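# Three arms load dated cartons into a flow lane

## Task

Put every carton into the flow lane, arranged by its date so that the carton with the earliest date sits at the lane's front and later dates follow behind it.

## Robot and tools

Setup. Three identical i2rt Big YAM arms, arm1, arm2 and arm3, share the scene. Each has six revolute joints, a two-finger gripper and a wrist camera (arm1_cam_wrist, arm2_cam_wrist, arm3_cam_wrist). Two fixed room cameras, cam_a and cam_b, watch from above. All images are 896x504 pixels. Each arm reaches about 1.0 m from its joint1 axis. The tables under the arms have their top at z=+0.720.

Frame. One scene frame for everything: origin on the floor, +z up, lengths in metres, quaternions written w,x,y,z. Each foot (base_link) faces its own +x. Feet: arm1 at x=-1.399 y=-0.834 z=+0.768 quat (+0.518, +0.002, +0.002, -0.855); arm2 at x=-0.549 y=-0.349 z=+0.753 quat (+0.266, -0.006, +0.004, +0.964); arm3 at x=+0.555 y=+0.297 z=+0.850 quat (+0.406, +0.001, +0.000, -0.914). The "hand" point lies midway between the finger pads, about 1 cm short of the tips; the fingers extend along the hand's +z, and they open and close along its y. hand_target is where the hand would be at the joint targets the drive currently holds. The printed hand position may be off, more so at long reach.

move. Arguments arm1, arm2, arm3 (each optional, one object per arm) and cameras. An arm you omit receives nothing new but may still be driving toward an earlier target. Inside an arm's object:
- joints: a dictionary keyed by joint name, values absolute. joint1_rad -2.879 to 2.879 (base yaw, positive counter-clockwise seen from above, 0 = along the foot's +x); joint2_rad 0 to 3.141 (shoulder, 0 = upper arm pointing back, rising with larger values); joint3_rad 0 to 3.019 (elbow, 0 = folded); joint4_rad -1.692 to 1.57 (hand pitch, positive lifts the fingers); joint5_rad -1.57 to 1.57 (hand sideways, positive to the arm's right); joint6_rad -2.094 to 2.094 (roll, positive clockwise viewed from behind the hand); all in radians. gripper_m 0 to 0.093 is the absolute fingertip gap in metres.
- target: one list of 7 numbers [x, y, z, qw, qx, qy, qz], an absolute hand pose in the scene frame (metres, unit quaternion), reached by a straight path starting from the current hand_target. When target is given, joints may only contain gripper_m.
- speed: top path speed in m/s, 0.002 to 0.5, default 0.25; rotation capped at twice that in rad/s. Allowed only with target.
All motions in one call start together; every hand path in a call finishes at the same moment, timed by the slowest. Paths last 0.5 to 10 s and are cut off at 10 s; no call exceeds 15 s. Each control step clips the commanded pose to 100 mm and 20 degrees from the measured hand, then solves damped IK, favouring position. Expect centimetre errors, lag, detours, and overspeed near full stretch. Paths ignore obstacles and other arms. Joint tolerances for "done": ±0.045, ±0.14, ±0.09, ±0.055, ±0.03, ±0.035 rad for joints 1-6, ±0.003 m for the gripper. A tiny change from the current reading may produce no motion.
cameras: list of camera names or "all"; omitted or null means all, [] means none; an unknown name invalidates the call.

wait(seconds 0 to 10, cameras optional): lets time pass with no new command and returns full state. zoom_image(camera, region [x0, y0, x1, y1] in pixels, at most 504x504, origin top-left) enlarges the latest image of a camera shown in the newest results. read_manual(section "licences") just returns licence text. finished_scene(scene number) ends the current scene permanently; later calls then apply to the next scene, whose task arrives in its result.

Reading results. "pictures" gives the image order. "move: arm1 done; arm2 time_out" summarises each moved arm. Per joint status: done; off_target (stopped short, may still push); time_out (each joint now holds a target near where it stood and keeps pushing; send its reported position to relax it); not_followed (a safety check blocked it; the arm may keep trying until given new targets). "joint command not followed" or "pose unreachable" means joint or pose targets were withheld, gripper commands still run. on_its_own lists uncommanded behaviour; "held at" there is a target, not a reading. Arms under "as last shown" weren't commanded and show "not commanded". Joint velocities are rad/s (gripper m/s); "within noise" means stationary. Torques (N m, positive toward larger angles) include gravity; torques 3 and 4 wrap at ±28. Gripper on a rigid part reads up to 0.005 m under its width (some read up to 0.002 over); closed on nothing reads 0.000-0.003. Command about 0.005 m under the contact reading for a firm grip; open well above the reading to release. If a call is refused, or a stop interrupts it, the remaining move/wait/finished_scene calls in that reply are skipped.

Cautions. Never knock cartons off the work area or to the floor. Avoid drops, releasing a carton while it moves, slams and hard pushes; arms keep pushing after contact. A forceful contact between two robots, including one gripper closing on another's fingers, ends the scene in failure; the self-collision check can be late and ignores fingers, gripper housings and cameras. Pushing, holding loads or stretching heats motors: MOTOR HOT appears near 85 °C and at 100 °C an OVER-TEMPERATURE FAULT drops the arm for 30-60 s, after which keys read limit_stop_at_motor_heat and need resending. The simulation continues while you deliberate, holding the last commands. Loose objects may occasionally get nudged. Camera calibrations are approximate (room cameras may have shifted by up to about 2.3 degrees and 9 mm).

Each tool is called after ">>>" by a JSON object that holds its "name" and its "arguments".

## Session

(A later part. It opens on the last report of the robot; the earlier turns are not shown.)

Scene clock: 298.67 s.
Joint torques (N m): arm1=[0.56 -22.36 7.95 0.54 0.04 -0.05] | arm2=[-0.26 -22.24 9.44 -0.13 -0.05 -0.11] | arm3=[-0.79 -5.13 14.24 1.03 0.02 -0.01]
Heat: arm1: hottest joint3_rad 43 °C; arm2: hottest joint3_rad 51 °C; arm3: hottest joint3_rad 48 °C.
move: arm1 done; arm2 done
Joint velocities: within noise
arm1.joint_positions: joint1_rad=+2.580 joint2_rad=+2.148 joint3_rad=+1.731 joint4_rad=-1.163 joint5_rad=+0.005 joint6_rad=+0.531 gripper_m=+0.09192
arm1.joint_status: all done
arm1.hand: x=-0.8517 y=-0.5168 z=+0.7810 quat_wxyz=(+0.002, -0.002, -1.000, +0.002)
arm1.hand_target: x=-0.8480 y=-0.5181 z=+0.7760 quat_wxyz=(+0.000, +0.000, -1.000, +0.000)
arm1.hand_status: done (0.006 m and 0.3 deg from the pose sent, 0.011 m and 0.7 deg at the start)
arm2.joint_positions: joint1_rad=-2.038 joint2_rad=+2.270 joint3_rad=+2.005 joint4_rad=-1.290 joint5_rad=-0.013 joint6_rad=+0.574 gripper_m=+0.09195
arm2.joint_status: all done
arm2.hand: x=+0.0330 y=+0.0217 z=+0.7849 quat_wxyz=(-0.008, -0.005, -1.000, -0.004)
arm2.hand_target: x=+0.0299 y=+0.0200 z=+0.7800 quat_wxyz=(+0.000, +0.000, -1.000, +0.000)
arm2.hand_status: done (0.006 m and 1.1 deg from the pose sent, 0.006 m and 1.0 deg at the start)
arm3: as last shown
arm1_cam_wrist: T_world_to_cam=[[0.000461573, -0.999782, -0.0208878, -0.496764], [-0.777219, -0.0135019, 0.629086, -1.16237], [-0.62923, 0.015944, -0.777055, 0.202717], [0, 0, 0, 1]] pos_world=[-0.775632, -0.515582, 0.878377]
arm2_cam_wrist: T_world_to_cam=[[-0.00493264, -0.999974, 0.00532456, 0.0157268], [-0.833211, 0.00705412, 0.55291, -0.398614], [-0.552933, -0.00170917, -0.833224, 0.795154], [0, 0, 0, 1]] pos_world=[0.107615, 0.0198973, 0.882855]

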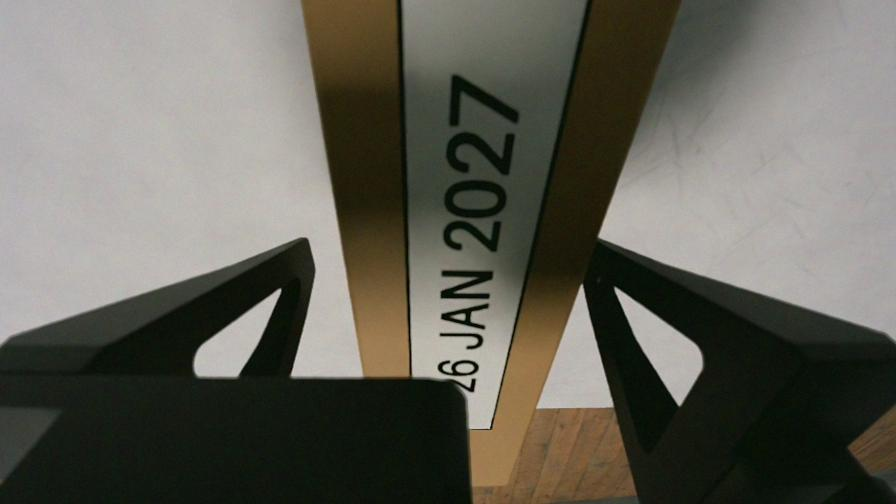

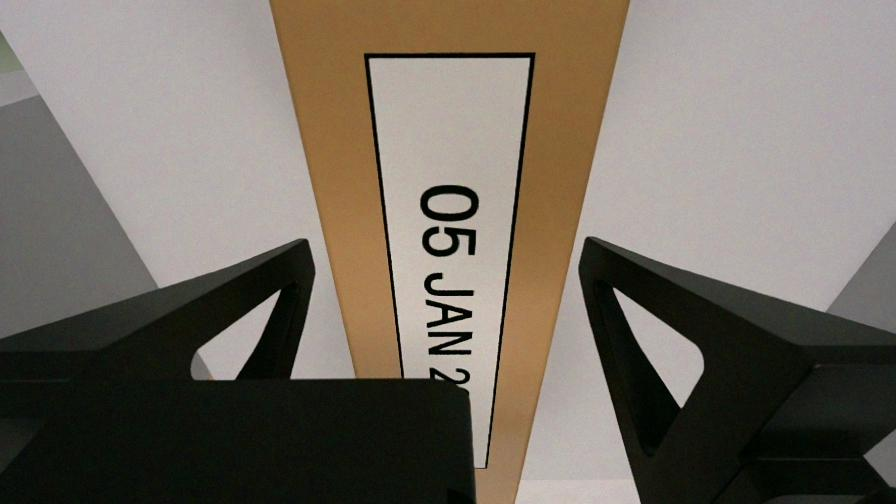

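>>> {"name": "move", "arguments": {"arm2": {"target": [0.030, 0.023, 0.860, 0, 0, 1, 0], "speed": 0.2}, "arm1": {"target": [-0.850, -0.525, 0.870, 0, 0, -1, 0], "speed": 0.2}, "cameras": ["arm1_cam_wrist", "arm2_cam_wrist"]}}

>>> {"name": "move", "arguments": {"arm2": {"target": [0.028, 0.022, 0.930, 0, 0, 1, 0], "speed": 0.25}, "arm1": {"target": [-0.880, -0.540, 0.960, 0, 0, -1, 0], "speed": 0.25}, "cameras": ["arm1_cam_wrist", "arm2_cam_wrist"]}}

Scene clock: 307.30 s.
Joint torques (N m): arm1=[0.03 -22.36 11.88 -0.28 0.06 -0.04] | arm2=[-0.09 -21.54 14.24 0.09 -0.04 -0.09] | arm3=[-0.62 -5.13 14.17 1.03 0.03 -0.02]
Heat: arm1: hottest joint3_rad 43 °C; arm2: hottest joint3_rad 52 °C; arm3: hottest joint3_rad 48 °C.
move: arm1 off_target; arm2 off_target
Joint velocities: within noise
arm1.joint_positions: joint1_rad=+2.580 joint2_rad=+2.057 joint3_rad=+1.775 joint4_rad=-1.332 joint5_rad=+0.005 joint6_rad=+0.524 gripper_m=+0.09193
arm1.joint_status: not commanded
arm1.hand: x=-0.8665 y=-0.5258 z=+0.8520 quat_wxyz=(+0.016, +0.002, -1.000, +0.010)
arm1.hand_target: x=-0.8508 y=-0.5256 z=+0.8702 quat_wxyz=(+0.000, +0.000, -1.000, +0.000)
arm1.hand_status: off_target (0.024 m and 2.2 deg from the pose sent, 0.089 m and 0.3 deg at the start)
arm2.joint_positions: joint1_rad=-2.038 joint2_rad=+2.213 joint3_rad=+2.076 joint4_rad=-1.466 joint5_rad=-0.013 joint6_rad=+0.574 gripper_m=+0.09195
arm2.joint_status: not commanded
arm2.hand: x=+0.0185 y=+0.0137 z=+0.8495 quat_wxyz=(+0.012, -0.005, -1.000, +0.009)
arm2.hand_target: x=+0.0292 y=+0.0226 z=+0.8601 quat_wxyz=(-0.001, +0.000, -1.000, +0.000)
arm2.hand_status: off_target (0.018 m and 1.8 deg from the pose sent, 0.075 m and 1.1 deg at the start)
arm3: as last shown
arm1_cam_wrist: T_world_to_cam=[[0.00749541, -0.999963, -0.00419363, -0.512489], [-0.758518, -0.00841827, 0.651597, -1.21909], [-0.651608, -0.00170304, -0.758554, 0.204304], [0, 0, 0, 1]] pos_world=[-0.787734, -0.522384, 0.947181]
arm2_cam_wrist: T_world_to_cam=[[-0.00484456, -0.999515, 0.0307759, -0.0143279], [-0.810436, 0.0219536, 0.585415, -0.474633], [-0.585807, -0.0221058, -0.810149, 0.822304], [0, 0, 0, 1]] pos_world=[0.0969818, 0.0142767, 0.944488]

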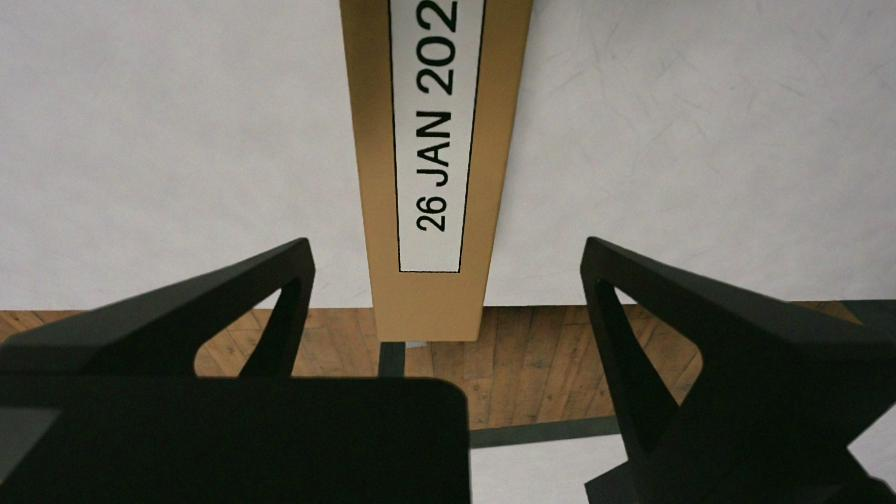

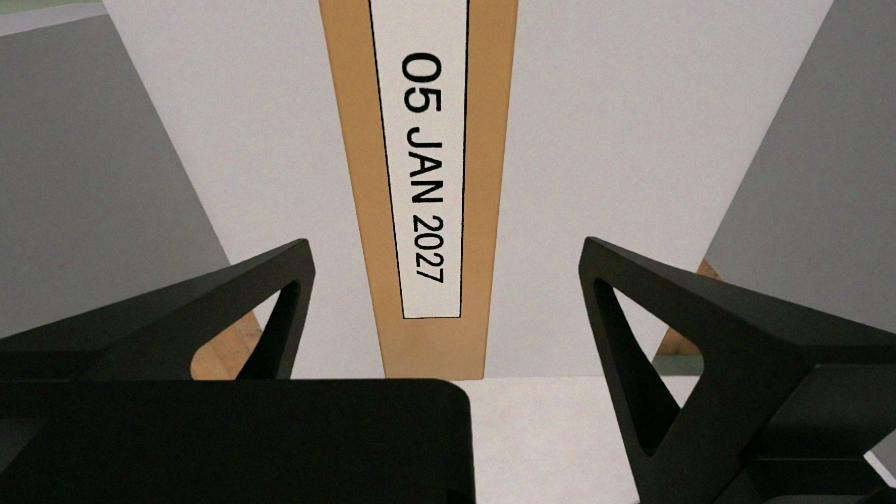

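Scene clock: 308.63 s.
Joint torques (N m): arm1=[0.21 -20.25 12.21 -0.31 0.05 -0.02] | arm2=[-0.15 -21.07 14.9 -0.21 -0.05 -0.1] | arm3=[-0.91 -5.13 14.2 0.99 0.02 -0.02]
Heat: arm1: hottest joint3_rad 43 °C; arm2: hottest joint3_rad 52 °C; arm3: hottest joint3_rad 48 °C.
move: arm1 off_target; arm2 off_target
Joint velocities: within noise
arm1.joint_positions: joint1_rad=+2.580 joint2_rad=+1.916 joint3_rad=+1.806 joint4_rad=-1.494 joint5_rad=+0.005 joint6_rad=+0.524 gripper_m=+0.09193
arm1.joint_status: not commanded
arm1.hand: x=-0.8925 y=-0.5413 z=+0.9463 quat_wxyz=(+0.012, +0.002, -1.000, +0.008)
arm1.hand_target: x=-0.8805 y=-0.5404 z=+0.9600 quat_wxyz=(+0.000, +0.000, -1.000, +0.000)
arm1.hand_status: off_target (0.019 m and 1.7 deg from the pose sent, 0.110 m and 2.2 deg at the start)
arm2.joint_positions: joint1_rad=-2.038 joint2_rad=+2.199 joint3_rad=+2.233 joint4_rad=-1.640 joint5_rad=-0.013 joint6_rad=+0.574 gripper_m=+0.09195
arm2.joint_status: not commanded
arm2.hand: x=+0.0170 y=+0.0139 z=+0.9189 quat_wxyz=(+0.013, -0.005, -1.000, +0.010)
arm2.hand_target: x=+0.0272 y=+0.0215 z=+0.9300 quat_wxyz=(-0.001, +0.000, -1.000, +0.000)
arm2.hand_status: off_target (0.018 m and 2.0 deg from the pose sent, 0.081 m and 1.8 deg at the start)
arm3: as last shown
arm1_cam_wrist: T_world_to_cam=[[0.00745611, -0.999934, -0.00871588, -0.523094], [-0.763663, -0.0113209, 0.645515, -1.3008], [-0.645571, 0.00184296, -0.763698, 0.270985], [0, 0, 0, 1]] pos_world=[-0.814535, -0.538285, 1.04208]
arm2_cam_wrist: T_world_to_cam=[[-0.00483042, -0.99947, 0.0322053, -0.0175162], [-0.80914, 0.0228306, 0.587172, -0.518127], [-0.587596, -0.0232223, -0.808821, 0.876456], [0, 0, 0, 1]] pos_world=[0.0956799, 0.0146755, 1.01369]

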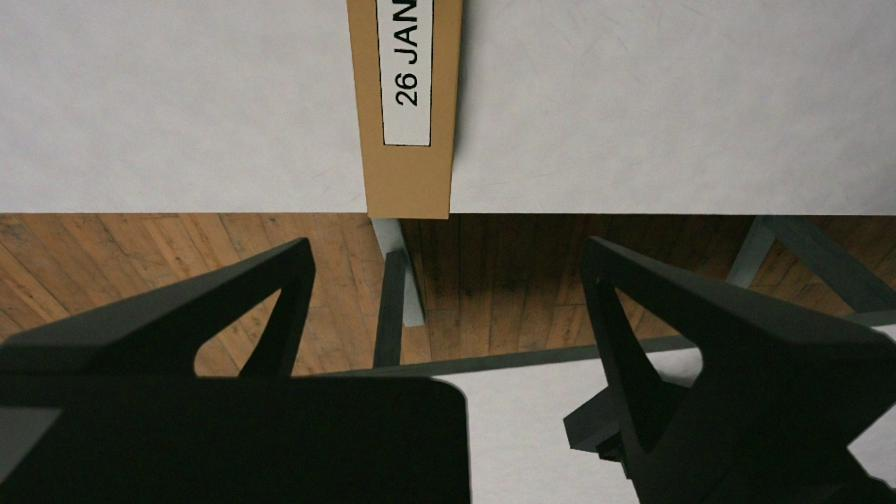

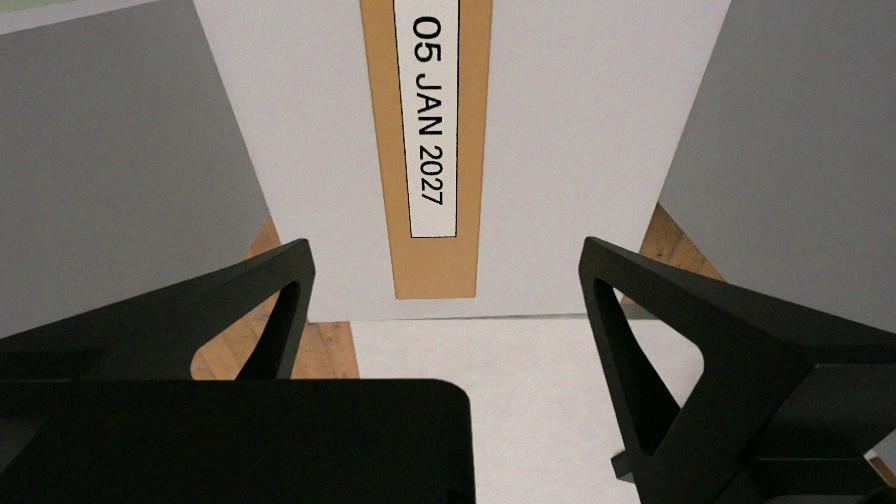

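>>> {"name": "move", "arguments": {"arm2": {"target": [-0.36, 0.0, 0.95, 0, 0, 1, 0], "speed": 0.4}, "arm1": {"target": [-1.03, -0.62, 0.98, 0, 0, -1, 0], "speed": 0.4}, "cameras": ["arm3_cam_wrist"]}}

Scene clock: 340.10 s.
Joint torques (N m): arm1=[1.03 -14.51 8.68 0.5 0.04 0.1] | arm2=[0.26 -9.52 8.32 0.77 0.12 0.07] | arm3=[-0.73 -5.01 14.15 1.03 0.02 0]
Heat: arm1: hottest joint3_rad 47 °C; arm2: hottest joint3_rad 58 °C; arm3: hottest joint3_rad 49 °C.
move: arm1 done; arm2 done
Joint velocities: within noise
arm1.joint_positions: joint1_rad=+2.580 joint2_rad=+1.479 joint3_rad=+1.315 joint4_rad=-1.435 joint5_rad=+0.005 joint6_rad=+0.524 gripper_m=+0.09193
arm1.joint_status: not commanded
arm1.hand: x=-1.0316 y=-0.6225 z=+0.9751 quat_wxyz=(+0.010, +0.002, -1.000, +0.007)
arm1.hand_target: x=-1.0300 y=-0.6201 z=+0.9801 quat_wxyz=(+0.000, +0.000, -1.000, +0.000)
arm1.hand_status: done (0.006 m and 1.4 deg from the pose sent, 0.162 m and 1.7 deg at the start)
arm2.joint_positions: joint1_rad=-1.545 joint2_rad=+1.383 joint3_rad=+1.220 joint4_rad=-1.391 joint5_rad=-0.015 joint6_rad=+1.052 gripper_m=+0.09195
arm2.joint_status: not commanded
arm2.hand: x=-0.3567 y=+0.0017 z=+0.9581 quat_wxyz=(-0.002, +0.003, -1.000, -0.005)
arm2.hand_target: x=-0.3599 y=+0.0000 z=+0.9502 quat_wxyz=(+0.000, +0.000, -1.000, +0.000)
arm2.hand_status: done (0.009 m and 0.7 deg from the pose sent, 0.379 m and 2.0 deg at the start)
arm3: as last shown
arm3_cam_wrist: T_world_to_cam=[[-0.452778, 0.891475, -0.0162361, 0.0115853], [0.891622, 0.452737, -0.00636469, -0.304544], [0.00167672, -0.0173583, -0.999848, 1.36584], [0, 0, 0, 1]] pos_world=[0.274494, 0.151259, 1.36388]

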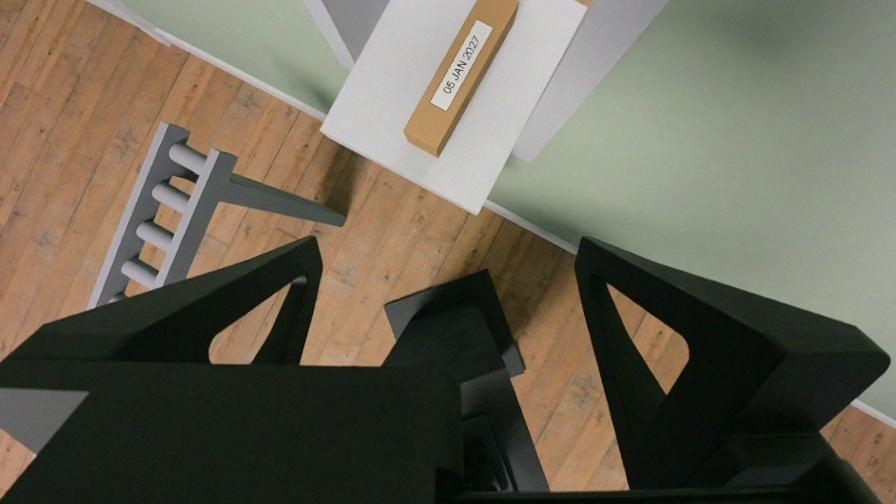

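>>> {"name": "move", "arguments": {"arm1": {"joints": {"joint1_rad": 0.6, "joint2_rad": 0.598, "joint3_rad": 1.497, "joint4_rad": -1.398, "joint5_rad": 0.0, "joint6_rad": 0.0}}, "arm2": {"joints": {"joint1_rad": -0.2}}, "arm3": {"target": [0.20, 0.12, 0.95, 0, 0.99976, -0.0218, 0], "speed": 0.35}, "cameras": []}}

>>> {"name": "move", "arguments": {"arm2": {"joints": {"joint1_rad": 2.155, "joint2_rad": 1.562, "joint3_rad": 1.333, "joint4_rad": -1.342, "joint5_rad": 0.0, "joint6_rad": -0.857}}, "arm3": {"target": [0.003, 0.020, 0.865, 0, 0.99976, -0.0218, 0], "speed": 0.25}, "cameras": ["arm2_cam_wrist", "arm3_cam_wrist"]}}

Scene clock: 355.03 s.
Joint torques (N m): arm1=[-0.62 1.85 8.62 1.48 -0.01 -0.06] | arm2=[0.32 -9.52 8.34 0.43 0.07 0.08] | arm3=[-0.79 -14.04 12.36 0.62 -0.01 0.16]
Heat: arm1: hottest joint3_rad 45 °C; arm2: hottest joint3_rad 57 °C; arm3: hottest joint3_rad 49 °C.
move: arm1 done; arm2 done; arm3 off_target
Joint velocities: within noise
arm1.joint_positions: joint1_rad=+0.617 joint2_rad=+0.600 joint3_rad=+1.480 joint4_rad=-1.399 joint5_rad=+0.002 joint6_rad=+0.009 gripper_m=+0.09196
arm1.joint_status: all done
arm1.hand: x=-1.3730 y=-1.0398 z=+1.3393 quat_wxyz=(-0.378, -0.573, -0.649, +0.327)
arm1.hand_target: x=-1.3765 y=-1.0366 z=+1.3474 quat_wxyz=(-0.381, -0.572, -0.644, +0.336)
arm1.hand_status: not commanded
arm2.joint_positions: joint1_rad=-0.205 joint2_rad=+1.383 joint3_rad=+1.220 joint4_rad=-1.384 joint5_rad=-0.014 joint6_rad=+1.053 gripper_m=+0.09196
arm2.joint_status: all done
arm2.hand: x=-0.8466 y=-0.0768 z=+0.9544 quat_wxyz=(+0.009, +0.623, -0.782, -0.003)
arm2.hand_target: x=-0.8441 y=-0.0817 z=+0.9466 quat_wxyz=(+0.007, +0.620, -0.784, +0.006)
arm2.hand_status: not commanded
arm3.joint_positions: joint1_rad=-0.360 joint2_rad=+1.465 joint3_rad=+0.990 joint4_rad=-1.125 joint5_rad=+0.003 joint6_rad=+0.500 gripper_m=+0.09209
arm3.joint_status: not commanded
arm3.hand: x=+0.2143 y=+0.1233 z=+0.9435 quat_wxyz=(+0.008, -1.000, +0.012, -0.013)
arm3.hand_target: x=+0.2003 y=+0.1203 z=+0.9502 quat_wxyz=(+0.000, -1.000, +0.022, +0.000)
arm3.hand_status: off_target (0.016 m and 2.1 deg from the pose sent, 0.302 m and 47.2 deg at the start)

Scene clock: 357.23 s.
Joint torques (N m): arm1=[-0.56 1.9 8.62 1.5 0 -0.06] | arm2=[-0.15 -12.63 12.38 0.05 -0.07 -0.12] | arm3=[-0.62 -24 13.56 0.03 -0.03 0.17]
Heat: arm1: hottest joint3_rad 45 °C; arm2: hottest joint3_rad 57 °C; arm3: hottest joint3_rad 49 °C.
move: arm2 done; arm3 off_target
Joint velocities: within noise
arm1: as last shown
arm1.joint_positions: joint1_rad=+0.617 joint2_rad=+0.600 joint3_rad=+1.480 joint4_rad=-1.399 joint5_rad=+0.001 joint6_rad=+0.009 gripper_m=+0.09196
arm1.hand: x=-1.3729 y=-1.0398 z=+1.3393 quat_wxyz=(-0.378, -0.573, -0.649, +0.327)
arm2.joint_positions: joint1_rad=+2.155 joint2_rad=+1.566 joint3_rad=+1.296 joint4_rad=-1.338 joint5_rad=-0.001 joint6_rad=-0.847 gripper_m=+0.09207
arm2.joint_status: all done
arm2.hand: x=-0.5304 y=-0.7936 z=+0.9202 quat_wxyz=(+0.000, +0.333, +0.943, +0.014)
arm2.hand_target: x=-0.5303 y=-0.8048 z=+0.9356 quat_wxyz=(+0.006, +0.328, +0.945, -0.003)
arm2.hand_status: not commanded
arm3.joint_positions: joint1_rad=-0.360 joint2_rad=+2.067 joint3_rad=+1.618 joint4_rad=-1.120 joint5_rad=+0.003 joint6_rad=+0.502 gripper_m=+0.09209
arm3.joint_status: not commanded
arm3.hand: x=+0.0153 y=+0.0207 z=+0.8683 quat_wxyz=(+0.001, -1.000, +0.013, +0.000)
arm3.hand_target: x=+0.0034 y=+0.0203 z=+0.8651 quat_wxyz=(+0.000, -1.000, +0.022, +0.000)
arm3.hand_status: off_target (0.013 m and 1.0 deg from the pose sent, 0.248 m and 2.1 deg at the start)
arm2_cam_wrist: T_world_to_cam=[[-0.62425, -0.781117, -0.0129533, -0.941001], [-0.644626, 0.505662, 0.573379, -0.460229], [-0.441326, 0.366282, -0.819188, 0.933316], [0, 0, 0, 1]] pos_world=[-0.472199, -0.844168, 1.01626]
arm3_cam_wrist: T_world_to_cam=[[0.041614, 0.999134, 0.000232684, -0.0206113], [0.802826, -0.0335764, 0.595267, -0.526594], [0.59476, -0.0245847, -0.803528, 0.812117], [0, 0, 0, 1]] pos_world=[-0.0593932, 0.022878, 0.966028]

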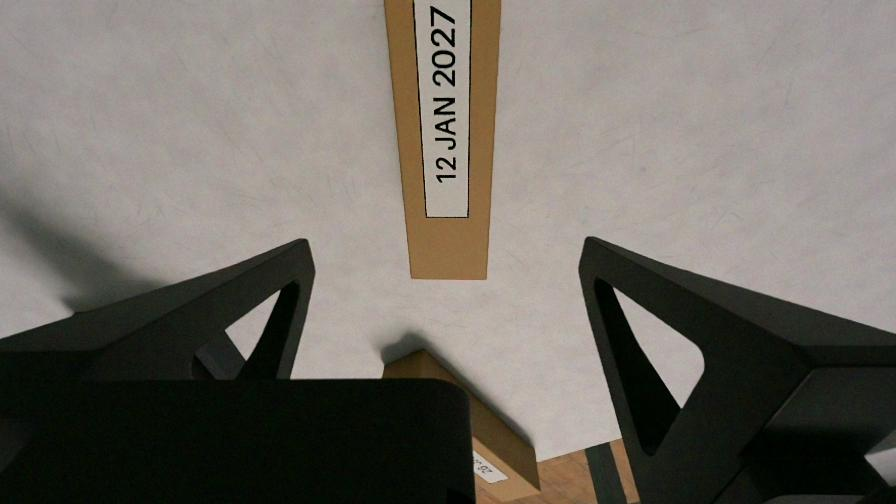

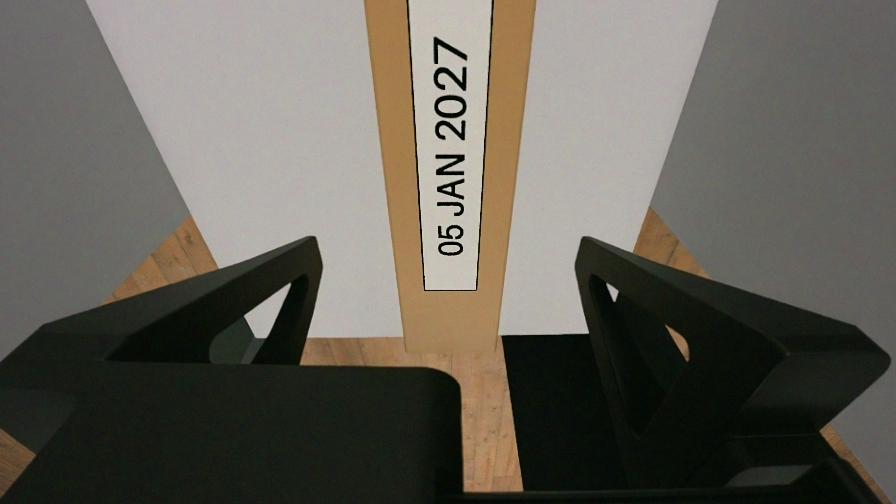

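>>> {"name": "move", "arguments": {"arm2": {"target": [-0.520, -0.803, 0.815, 0, 0.3231, 0.9464, 0], "speed": 0.2}, "arm3": {"target": [0.013, 0.020, 0.775, 0, 0.99976, -0.0218, 0], "speed": 0.12}, "cameras": ["arm2_cam_wrist", "arm3_cam_wrist"]}}

Scene clock: 369.03 s.
Joint torques (N m): arm1=[-0.56 1.85 8.62 1.51 0 -0.06] | arm2=[0.56 -11.87 7.71 0.76 -0.02 0] | arm3=[-0.03 -25.11 9.35 0.73 -0.01 0.14]
Heat: arm1: hottest joint3_rad 45 °C; arm2: hottest joint3_rad 56 °C; arm3: hottest joint3_rad 50 °C.
move: arm2 off_target; arm3 off_target
Joint velocities: within noise
arm1: as last shown
arm1.joint_positions: joint1_rad=+0.617 joint2_rad=+0.600 joint3_rad=+1.480 joint4_rad=-1.399 joint5_rad=+0.001 joint6_rad=+0.008 gripper_m=+0.09196
arm2.joint_positions: joint1_rad=+2.169 joint2_rad=+1.667 joint3_rad=+1.153 joint4_rad=-1.051 joint5_rad=+0.007 joint6_rad=-0.847 gripper_m=+0.09207
arm2.joint_status: not commanded
arm2.hand: x=-0.5241 y=-0.8072 z=+0.8257 quat_wxyz=(+0.004, +0.327, +0.945, -0.007)
arm2.hand_target: x=-0.5200 y=-0.8028 z=+0.8153 quat_wxyz=(+0.000, +0.323, +0.946, +0.000)
arm2.hand_status: off_target (0.012 m and 1.1 deg from the pose sent, 0.106 m and 2.0 deg at the start)
arm3.joint_positions: joint1_rad=-0.360 joint2_rad=+2.173 joint3_rad=+1.564 joint4_rad=-0.949 joint5_rad=+0.003 joint6_rad=+0.509 gripper_m=+0.09209
arm3.joint_status: not commanded
arm3.hand: x=+0.0129 y=+0.0193 z=+0.7890 quat_wxyz=(-0.002, -1.000, +0.017, +0.006)
arm3.hand_target: x=+0.0133 y=+0.0202 z=+0.7751 quat_wxyz=(+0.000, -1.000, +0.022, +0.000)
arm3.hand_status: off_target (0.014 m and 0.9 deg from the pose sent, 0.093 m and 1.0 deg at the start)
arm2_cam_wrist: T_world_to_cam=[[-0.613971, -0.78895, 0.0244508, -0.980723], [-0.648157, 0.521599, 0.554822, -0.368788], [-0.450481, 0.324797, -0.831609, 0.835698], [0, 0, 0, 1]] pos_world=[-0.464702, -0.852814, 0.923566]
arm3_cam_wrist: T_world_to_cam=[[0.048843, 0.998788, -0.00613495, -0.0142312], [0.809168, -0.0359678, 0.586475, -0.470639], [0.585543, -0.0336094, -0.809944, 0.755209], [0, 0, 0, 1]] pos_world=[-0.0606866, 0.0226683, 0.887608]

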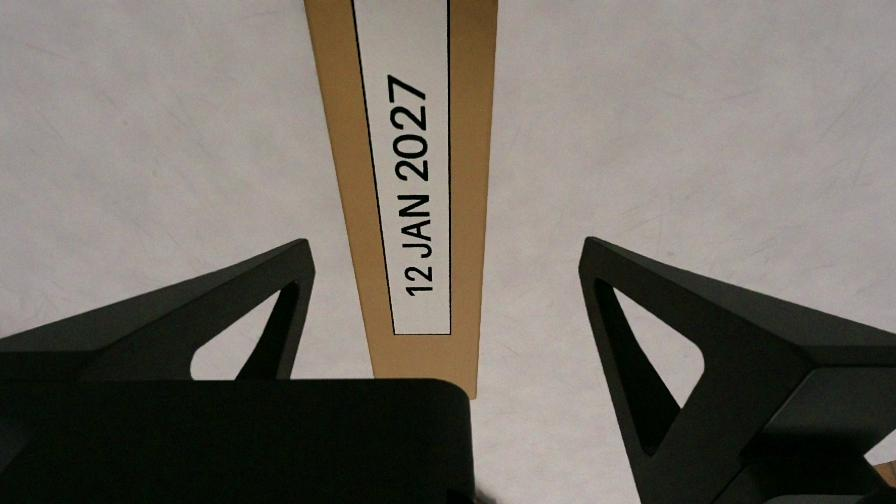

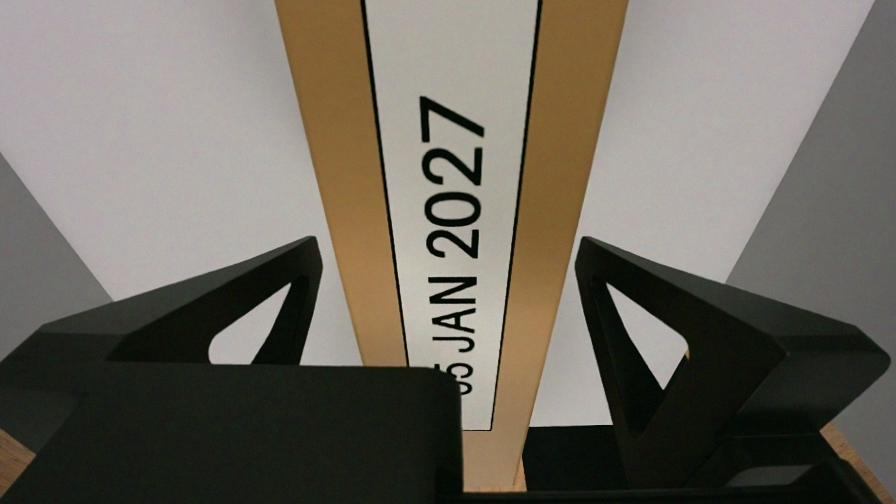

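>>> {"name": "move", "arguments": {"arm2": {"target": [-0.513, -0.790, 0.747, 0, 0.3231, 0.9464, 0], "speed": 0.12}, "arm3": {"joints": {"gripper_m": 0.054}}, "cameras": ["arm2_cam_wrist", "arm3_cam_wrist"]}}

Scene clock: 378.83 s.
Joint torques (N m): arm1=[-0.56 1.9 8.65 1.48 0 -0.06] | arm2=[0.67 -11.75 6.65 0.75 -0.03 0.1] | arm3=[-0.03 -24.94 9.4 0.83 -0.05 0.14]
Heat: arm1: hottest joint3_rad 45 °C; arm2: hottest joint3_rad 55 °C; arm3: hottest joint3_rad 48 °C.
move: arm2 off_target; arm3 off_target
Joint velocities: within noise
arm1: as last shown
arm2.joint_positions: joint1_rad=+2.184 joint2_rad=+1.747 joint3_rad=+1.045 joint4_rad=-0.863 joint5_rad=+0.007 joint6_rad=-0.840 gripper_m=+0.09207
arm2.joint_status: not commanded
arm2.hand: x=-0.5171 y=-0.7962 z=+0.7577 quat_wxyz=(+0.004, +0.323, +0.946, -0.008)
arm2.hand_target: x=-0.5132 y=-0.7898 z=+0.7472 quat_wxyz=(+0.000, +0.323, +0.946, +0.000)
arm2.hand_status: off_target (0.013 m and 1.1 deg from the pose sent, 0.081 m and 1.1 deg at the start)
arm3.joint_positions: joint1_rad=-0.360 joint2_rad=+2.173 joint3_rad=+1.564 joint4_rad=-0.949 joint5_rad=+0.005 joint6_rad=+0.510 gripper_m=+0.05855
arm3.joint_status: gripper_m off_target (ended at +0.05857, target +0.05400)
arm3.hand: x=+0.0128 y=+0.0195 z=+0.7890 quat_wxyz=(-0.001, -1.000, +0.017, +0.006)
arm3.hand_target: x=+0.0133 y=+0.0202 z=+0.7751 quat_wxyz=(+0.000, -1.000, +0.022, +0.000)
arm3.hand_status: not commanded
arm2_cam_wrist: T_world_to_cam=[[-0.607035, -0.794259, 0.0257217, -0.967733], [-0.652756, 0.516825, 0.553897, -0.337754], [-0.453231, 0.319445, -0.832188, 0.773375], [0, 0, 0, 1]] pos_world=[-0.457401, -0.841121, 0.855566]
arm3_cam_wrist: T_world_to_cam=[[0.0496737, 0.998753, -0.00508633, -0.0152092], [0.809495, -0.0372768, 0.585943, -0.470113], [0.585022, -0.0332233, -0.810337, 0.75552], [0, 0, 0, 1]] pos_world=[-0.060686, 0.0227668, 0.887607]

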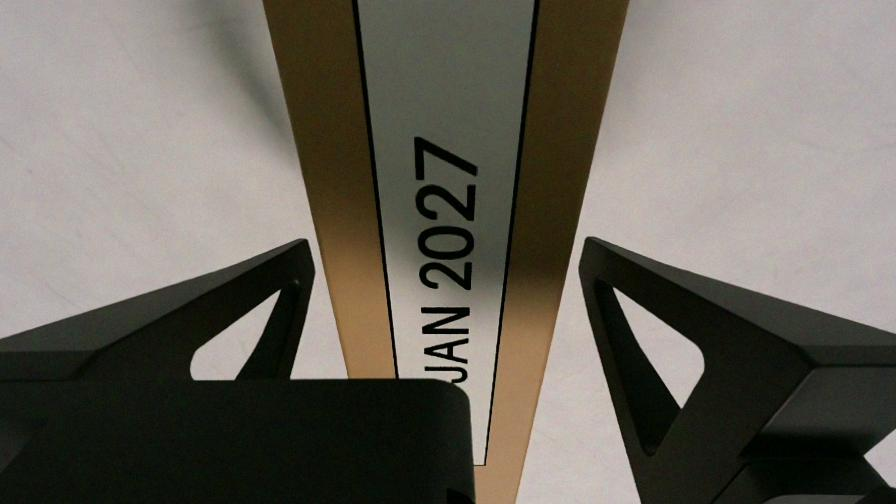

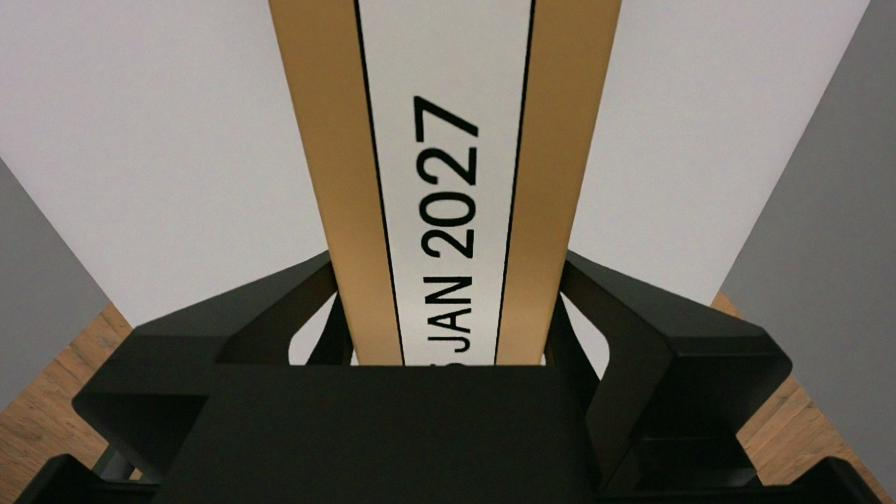

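>>> {"name": "move", "arguments": {"arm2": {"target": [-0.522, -0.783, 0.747, 0, 0.3231, 0.9464, 0], "speed": 0.1}, "arm3": {"target": [0.015, 0.022, 0.945, 0, 0.99976, -0.0218, 0], "speed": 0.2}, "cameras": ["arm2_cam_wrist", "arm3_cam_wrist"]}}

Scene clock: 385.07 s.
Joint torques (N m): arm1=[-0.5 1.9 8.64 1.47 0 -0.06] | arm2=[-0.62 -12.86 6.24 0.73 -0.03 -0.09] | arm3=[-0.15 -27.46 15.31 -0.14 0.01 0.13]
Heat: arm1: hottest joint3_rad 45 °C; arm2: hottest joint3_rad 54 °C; arm3: hottest joint3_rad 48 °C.
move: arm2 done; arm3 off_target
Joint velocities: within noise
arm1: as last shown
arm2.joint_positions: joint1_rad=+2.184 joint2_rad=+1.747 joint3_rad=+1.026 joint4_rad=-0.855 joint5_rad=+0.007 joint6_rad=-0.839 gripper_m=+0.09207
arm2.joint_status: not commanded
arm2.hand: x=-0.5176 y=-0.7885 z=+0.7520 quat_wxyz=(+0.002, +0.323, +0.946, -0.003)
arm2.hand_target: x=-0.5219 y=-0.7829 z=+0.7470 quat_wxyz=(+0.000, +0.323, +0.946, +0.000)
arm2.hand_status: done (0.009 m and 0.4 deg from the pose sent, 0.018 m and 1.1 deg at the start)
arm3.joint_positions: joint1_rad=-0.360 joint2_rad=+2.001 joint3_rad=+1.645 joint4_rad=-1.273 joint5_rad=+0.003 joint6_rad=+0.510 gripper_m=+0.05855
arm3.joint_status: not commanded
arm3.hand: x=+0.0336 y=+0.0300 z=+0.9171 quat_wxyz=(+0.015, -0.999, +0.017, -0.025)
arm3.hand_target: x=+0.0163 y=+0.0227 z=+0.9453 quat_wxyz=(+0.000, -1.000, +0.022, +0.000)
arm3.hand_status: off_target (0.034 m and 3.4 deg from the pose sent, 0.156 m and 0.9 deg at the start)
arm2_cam_wrist: T_world_to_cam=[[-0.607195, -0.794373, 0.0168936, -0.955315], [-0.652132, 0.510392, 0.560557, -0.34863], [-0.453913, 0.329351, -0.827944, 0.770221], [0, 0, 0, 1]] pos_world=[-0.457802, -0.834611, 0.849265]
arm3_cam_wrist: T_world_to_cam=[[0.0488664, 0.998394, 0.028666, -0.0569412], [0.770631, -0.0559456, 0.634822, -0.60461], [0.635406, -0.00893057, -0.772127, 0.810059], [0, 0, 0, 1]] pos_world=[-0.0460029, 0.0302588, 1.01092]

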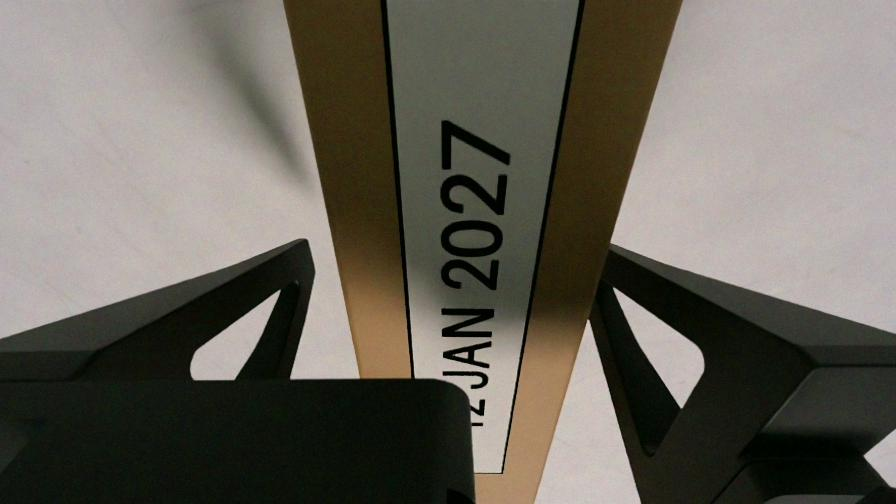

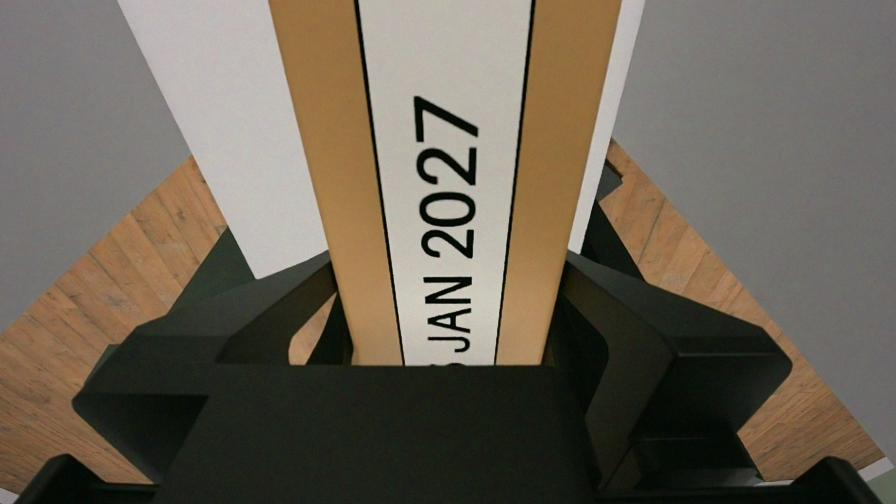

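>>> {"name": "move", "arguments": {"arm2": {"target": [-0.531, -0.786, 0.746, 0, 0.3231, 0.9464, 0], "speed": 0.1}, "arm3": {"target": [0.26, 0.14, 1.0, 0, 0.99976, -0.0218, 0], "speed": 0.35}, "cameras": ["arm2_cam_wrist"]}}

Scene clock: 392.60 s.
Joint torques (N m): arm1=[-0.56 1.85 8.64 1.48 0 -0.06] | arm2=[-0.85 -12.34 6.76 0.7 -0.02 -0.13] | arm3=[1.2 -13.45 11.66 -0.02 0.03 0.14]
Heat: arm1: hottest joint3_rad 45 °C; arm2: hottest joint3_rad 53 °C; arm3: hottest joint3_rad 49 °C.
move: arm2 done; arm3 off_target
Joint velocities: within noise
arm1: as last shown
arm2.joint_positions: joint1_rad=+2.166 joint2_rad=+1.747 joint3_rad=+1.026 joint4_rad=-0.855 joint5_rad=+0.007 joint6_rad=-0.857 gripper_m=+0.09207
arm2.joint_status: not commanded
arm2.hand: x=-0.5259 y=-0.7890 z=+0.7519 quat_wxyz=(+0.002, +0.324, +0.946, -0.003)
arm2.hand_target: x=-0.5309 y=-0.7858 z=+0.7460 quat_wxyz=(+0.000, +0.323, +0.946, +0.000)
arm2.hand_status: done (0.008 m and 0.4 deg from the pose sent, 0.015 m and 0.4 deg at the start)
arm3.joint_positions: joint1_rad=-0.355 joint2_rad=+1.274 joint3_rad=+0.935 joint4_rad=-1.252 joint5_rad=+0.002 joint6_rad=+0.528 gripper_m=+0.05855
arm3.joint_status: not commanded
arm3.hand: x=+0.2605 y=+0.1447 z=+0.9890 quat_wxyz=(+0.006, -1.000, +0.023, -0.010)
arm3.hand_target: x=+0.2600 y=+0.1401 z=+0.9998 quat_wxyz=(+0.000, -1.000, +0.022, +0.000)
arm3.hand_status: off_target (0.012 m and 1.3 deg from the pose sent, 0.265 m and 3.4 deg at the start)
arm2_cam_wrist: T_world_to_cam=[[-0.608423, -0.793431, 0.0169897, -0.960776], [-0.651167, 0.51134, 0.560814, -0.352607], [-0.453655, 0.330149, -0.827768, 0.767239], [0, 0, 0, 1]] pos_world=[-0.466102, -0.83531, 0.849165]

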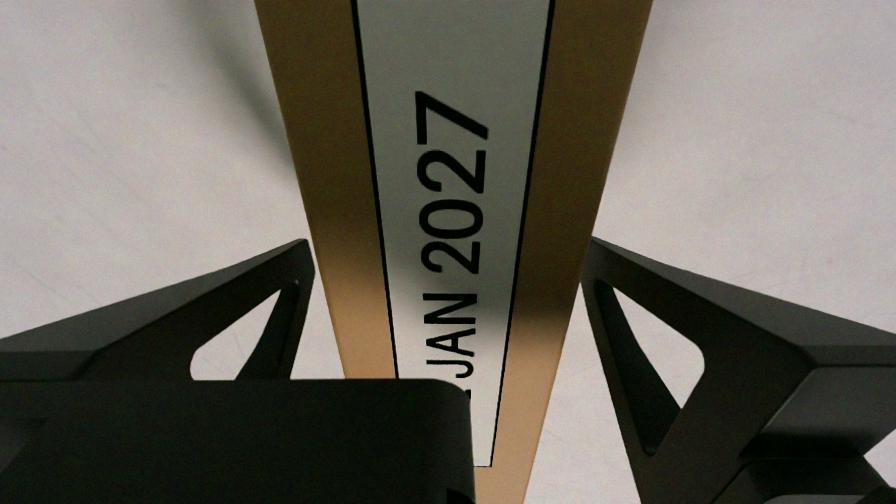

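>>> {"name": "move", "arguments": {"arm2": {"joints": {"gripper_m": 0.054}}, "arm3": {"joints": {"joint1_rad": 1.10, "joint6_rad": -1.19}}, "cameras": ["arm2_cam_wrist", "arm3_cam_wrist"]}}

Scene clock: 398.50 s.
Joint torques (N m): arm1=[-0.5 1.96 8.64 1.48 0 -0.06] | arm2=[-0.79 -12.34 6.78 0.69 -0.08 -0.12] | arm3=[0.91 -13.45 11.56 -0.01 -0.01 -0.04]
Heat: arm1: hottest joint3_rad 45 °C; arm2: hottest joint3_rad 52 °C; arm3: hottest joint3_rad 49 °C.
move: arm2 off_target; arm3 done
Joint velocities: within noise
arm1: as last shown
arm2.joint_positions: joint1_rad=+2.165 joint2_rad=+1.747 joint3_rad=+1.026 joint4_rad=-0.854 joint5_rad=+0.009 joint6_rad=-0.857 gripper_m=+0.06061
arm2.joint_status: gripper_m off_target (ended at +0.06064, target +0.05400)
arm2.hand: x=-0.5263 y=-0.7894 z=+0.7519 quat_wxyz=(+0.002, +0.324, +0.946, -0.004)
arm2.hand_target: x=-0.5309 y=-0.7859 z=+0.7460 quat_wxyz=(+0.000, +0.323, +0.946, +0.000)
arm2.hand_status: not commanded
arm3.joint_positions: joint1_rad=+1.092 joint2_rad=+1.274 joint3_rad=+0.935 joint4_rad=-1.253 joint5_rad=+0.000 joint6_rad=-1.182 gripper_m=+0.05852
arm3.joint_status: all done
arm3.hand: x=+0.6697 y=-0.0126 z=+0.9898 quat_wxyz=(+0.003, -0.016, -1.000, -0.010)
arm3.hand_target: x=+0.6729 y=-0.0143 z=+1.0006 quat_wxyz=(-0.001, -0.008, -1.000, +0.001)
arm3.hand_status: not commanded
arm2_cam_wrist: T_world_to_cam=[[-0.608448, -0.793364, 0.0191173, -0.96288], [-0.650357, 0.512288, 0.56089, -0.351595], [-0.454783, 0.328839, -0.82767, 0.765466], [0, 0, 0, 1]] pos_world=[-0.466404, -0.835511, 0.849167]
arm3_cam_wrist: T_world_to_cam=[[-0.0476191, -0.998598, -0.0231182, 0.0430514], [-0.799244, 0.0242104, 0.600518, -0.0570017], [-0.599117, 0.0470732, -0.799277, 1.31594], [0, 0, 0, 1]] pos_world=[0.744891, -0.0175743, 1.08702]

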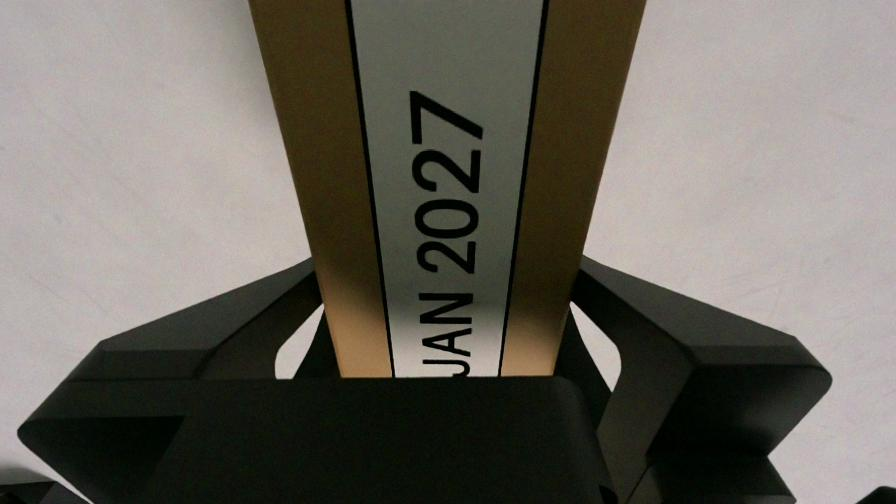

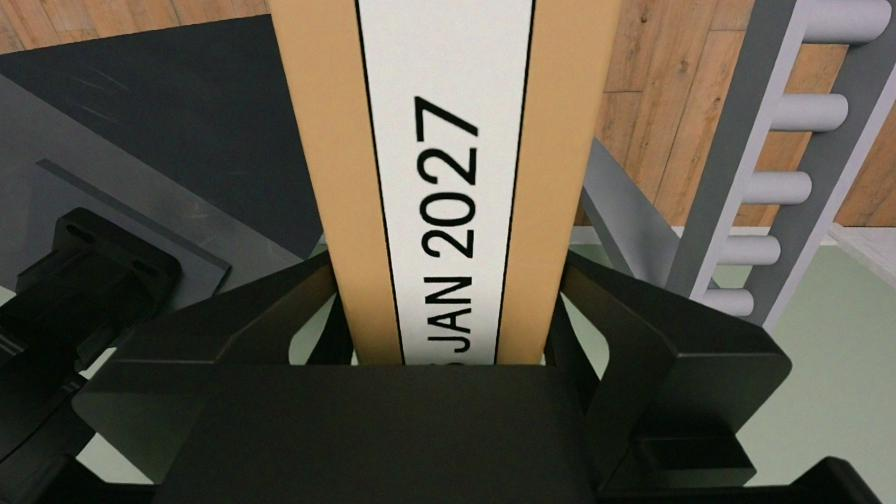

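>>> {"name": "move", "arguments": {"arm2": {"target": [-0.529, -0.795, 0.955, 0, 0.3231, 0.9464, 0], "speed": 0.25}, "arm3": {"target": [0.85, -0.338, 0.865, -0.0436, 0.0003, 0.999, -0.0065], "speed": 0.25}, "cameras": ["arm2_cam_wrist", "arm3_cam_wrist"]}}

Scene clock: 404.93 s.
Joint torques (N m): arm1=[-0.56 1.96 8.64 1.48 0 -0.05] | arm2=[-0.21 -12.57 15.49 -0.31 -0.08 -0.06] | arm3=[1.14 -31.33 15.94 -0.25 0.12 0.14]
Heat: arm1: hottest joint3_rad 45 °C; arm2: hottest joint3_rad 52 °C; arm3: hottest joint3_rad 49 °C.
move: arm2 off_target; arm3 off_target
Joint velocities: within noise
arm1: as last shown
arm2.joint_positions: joint1_rad=+2.165 joint2_rad=+1.538 joint3_rad=+1.269 joint4_rad=-1.391 joint5_rad=+0.009 joint6_rad=-0.857 gripper_m=+0.06061
arm2.joint_status: not commanded
arm2.hand: x=-0.5289 y=-0.7702 z=+0.9228 quat_wxyz=(-0.014, +0.323, +0.946, +0.036)
arm2.hand_target: x=-0.5291 y=-0.7926 z=+0.9552 quat_wxyz=(+0.000, +0.323, +0.946, +0.000)
arm2.hand_status: off_target (0.041 m and 4.4 deg from the pose sent, 0.203 m and 0.5 deg at the start)
arm3.joint_positions: joint1_rad=+1.182 joint2_rad=+2.345 joint3_rad=+2.035 joint4_rad=-1.338 joint5_rad=+0.083 joint6_rad=-1.120 gripper_m=+0.05852
arm3.joint_status: not commanded
arm3.hand: x=+0.8353 y=-0.3219 z=+0.8431 quat_wxyz=(+0.053, +0.000, -0.998, -0.017)
arm3.hand_target: x=+0.8493 y=-0.3366 z=+0.8653 quat_wxyz=(+0.043, +0.000, -0.999, +0.007)
arm3.hand_status: off_target (0.031 m and 2.9 deg from the pose sent, 0.392 m and 5.4 deg at the start)
arm2_cam_wrist: T_world_to_cam=[[-0.607892, -0.792702, -0.0457221, -0.89183], [-0.647982, 0.461985, 0.605549, -0.537664], [-0.458897, 0.397735, -0.794494, 0.919652], [0, 0, 0, 1]] pos_world=[-0.468508, -0.824341, 1.01546]
arm3_cam_wrist: T_world_to_cam=[[-0.0176793, -0.999233, -0.0349471, -0.276532], [-0.735564, -0.0106761, 0.677371, 0.0417847], [-0.677224, 0.0376813, -0.734811, 1.32038], [0, 0, 0, 1]] pos_world=[0.92004, -0.325628, 0.932262]

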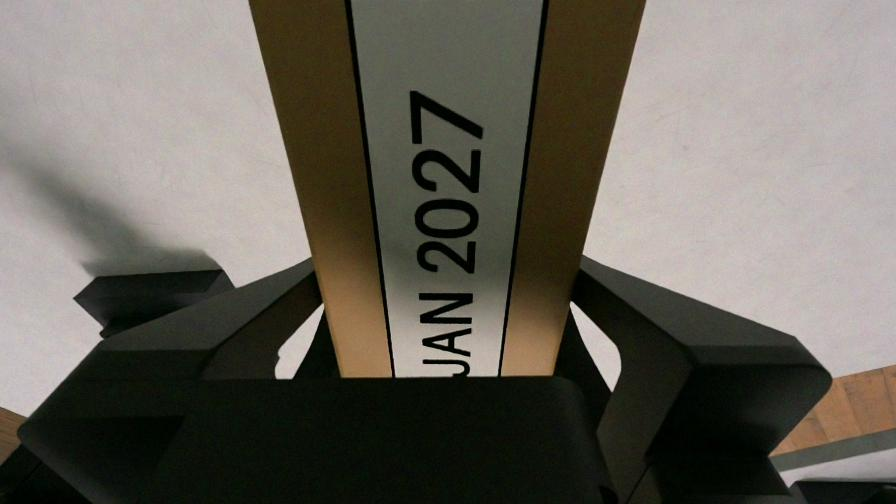

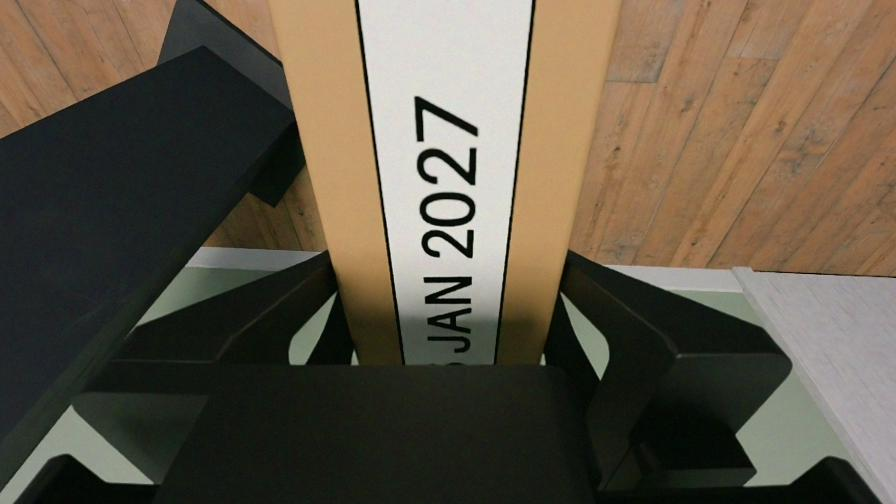

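>>> {"name": "move", "arguments": {"arm2": {"joints": {"joint1_rad": -1.415, "joint6_rad": 1.187}}, "arm3": {"target": [0.85, -0.340, 0.785, -0.0436, 0.0003, 0.999, -0.0065], "speed": 0.12}, "cameras": ["arm3_cam_wrist"]}}

Scene clock: 412.97 s.
Joint torques (N m): arm1=[-0.62 1.9 8.65 1.5 0 -0.06] | arm2=[-0.09 -13.98 12.41 -0.31 0.05 0.09] | arm3=[0.79 -32.91 11.49 0.42 0.11 0.13]
Heat: arm1: hottest joint3_rad 45 °C; arm2: hottest joint3_rad 55 °C; arm3: hottest joint3_rad 50 °C.
move: arm2 done; arm3 off_target
Joint velocities: within noise
arm1.joint_positions: joint1_rad=+0.617 joint2_rad=+0.600 joint3_rad=+1.480 joint4_rad=-1.399 joint5_rad=+0.001 joint6_rad=+0.008 gripper_m=+0.09196
arm1.joint_status: not commanded
arm1.hand: x=-1.3729 y=-1.0398 z=+1.3393 quat_wxyz=(-0.378, -0.573, -0.649, +0.327)
arm1.hand_target: x=-1.3765 y=-1.0366 z=+1.3474 quat_wxyz=(-0.381, -0.572, -0.644, +0.336)
arm1.hand_status: not commanded
arm2.joint_positions: joint1_rad=-1.416 joint2_rad=+1.549 joint3_rad=+1.308 joint4_rad=-1.391 joint5_rad=+0.009 joint6_rad=+1.177 gripper_m=+0.06066
arm2.joint_status: all done
arm2.hand: x=-0.3843 y=+0.0577 z=+0.9241 quat_wxyz=(+0.003, +0.005, -0.999, +0.036)
arm2.hand_target: x=-0.3816 y=+0.0664 z=+0.9467 quat_wxyz=(-0.007, +0.000, -1.000, +0.013)
arm2.hand_status: not commanded
arm3.joint_positions: joint1_rad=+1.182 joint2_rad=+2.450 joint3_rad=+2.035 joint4_rad=-1.219 joint5_rad=+0.083 joint6_rad=-1.120 gripper_m=+0.05852
arm3.joint_status: not commanded
arm3.hand: x=+0.8401 y=-0.3315 z=+0.7712 quat_wxyz=(+0.050, +0.000, -0.999, -0.011)
arm3.hand_target: x=+0.8498 y=-0.3396 z=+0.7851 quat_wxyz=(+0.043, +0.000, -0.999, +0.006)
arm3.hand_status: off_target (0.019 m and 2.1 deg from the pose sent, 0.063 m and 2.9 deg at the start)
arm3_cam_wrist: T_world_to_cam=[[-0.0178976, -0.999575, -0.0230322, -0.297711], [-0.739446, -0.00227221, 0.673212, 0.103122], [-0.672978, 0.0290799, -0.739091, 1.26797], [0, 0, 0, 1]] pos_world=[0.924238, -0.334223, 0.860861]

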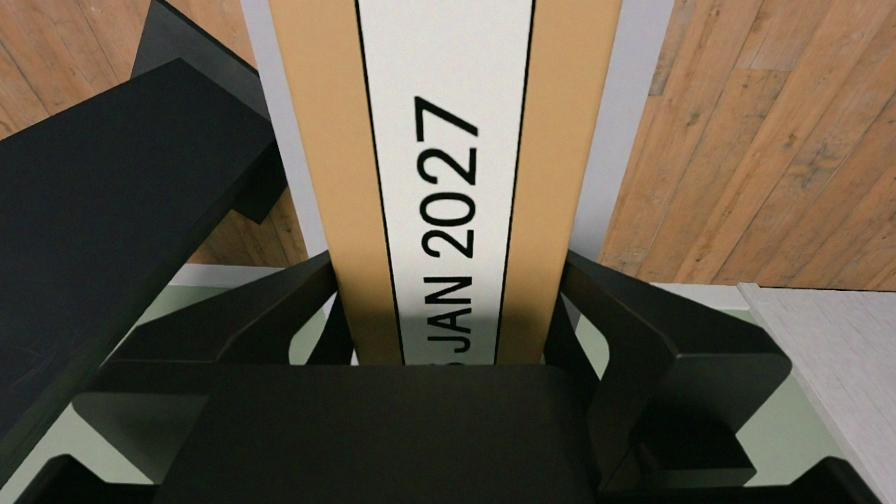

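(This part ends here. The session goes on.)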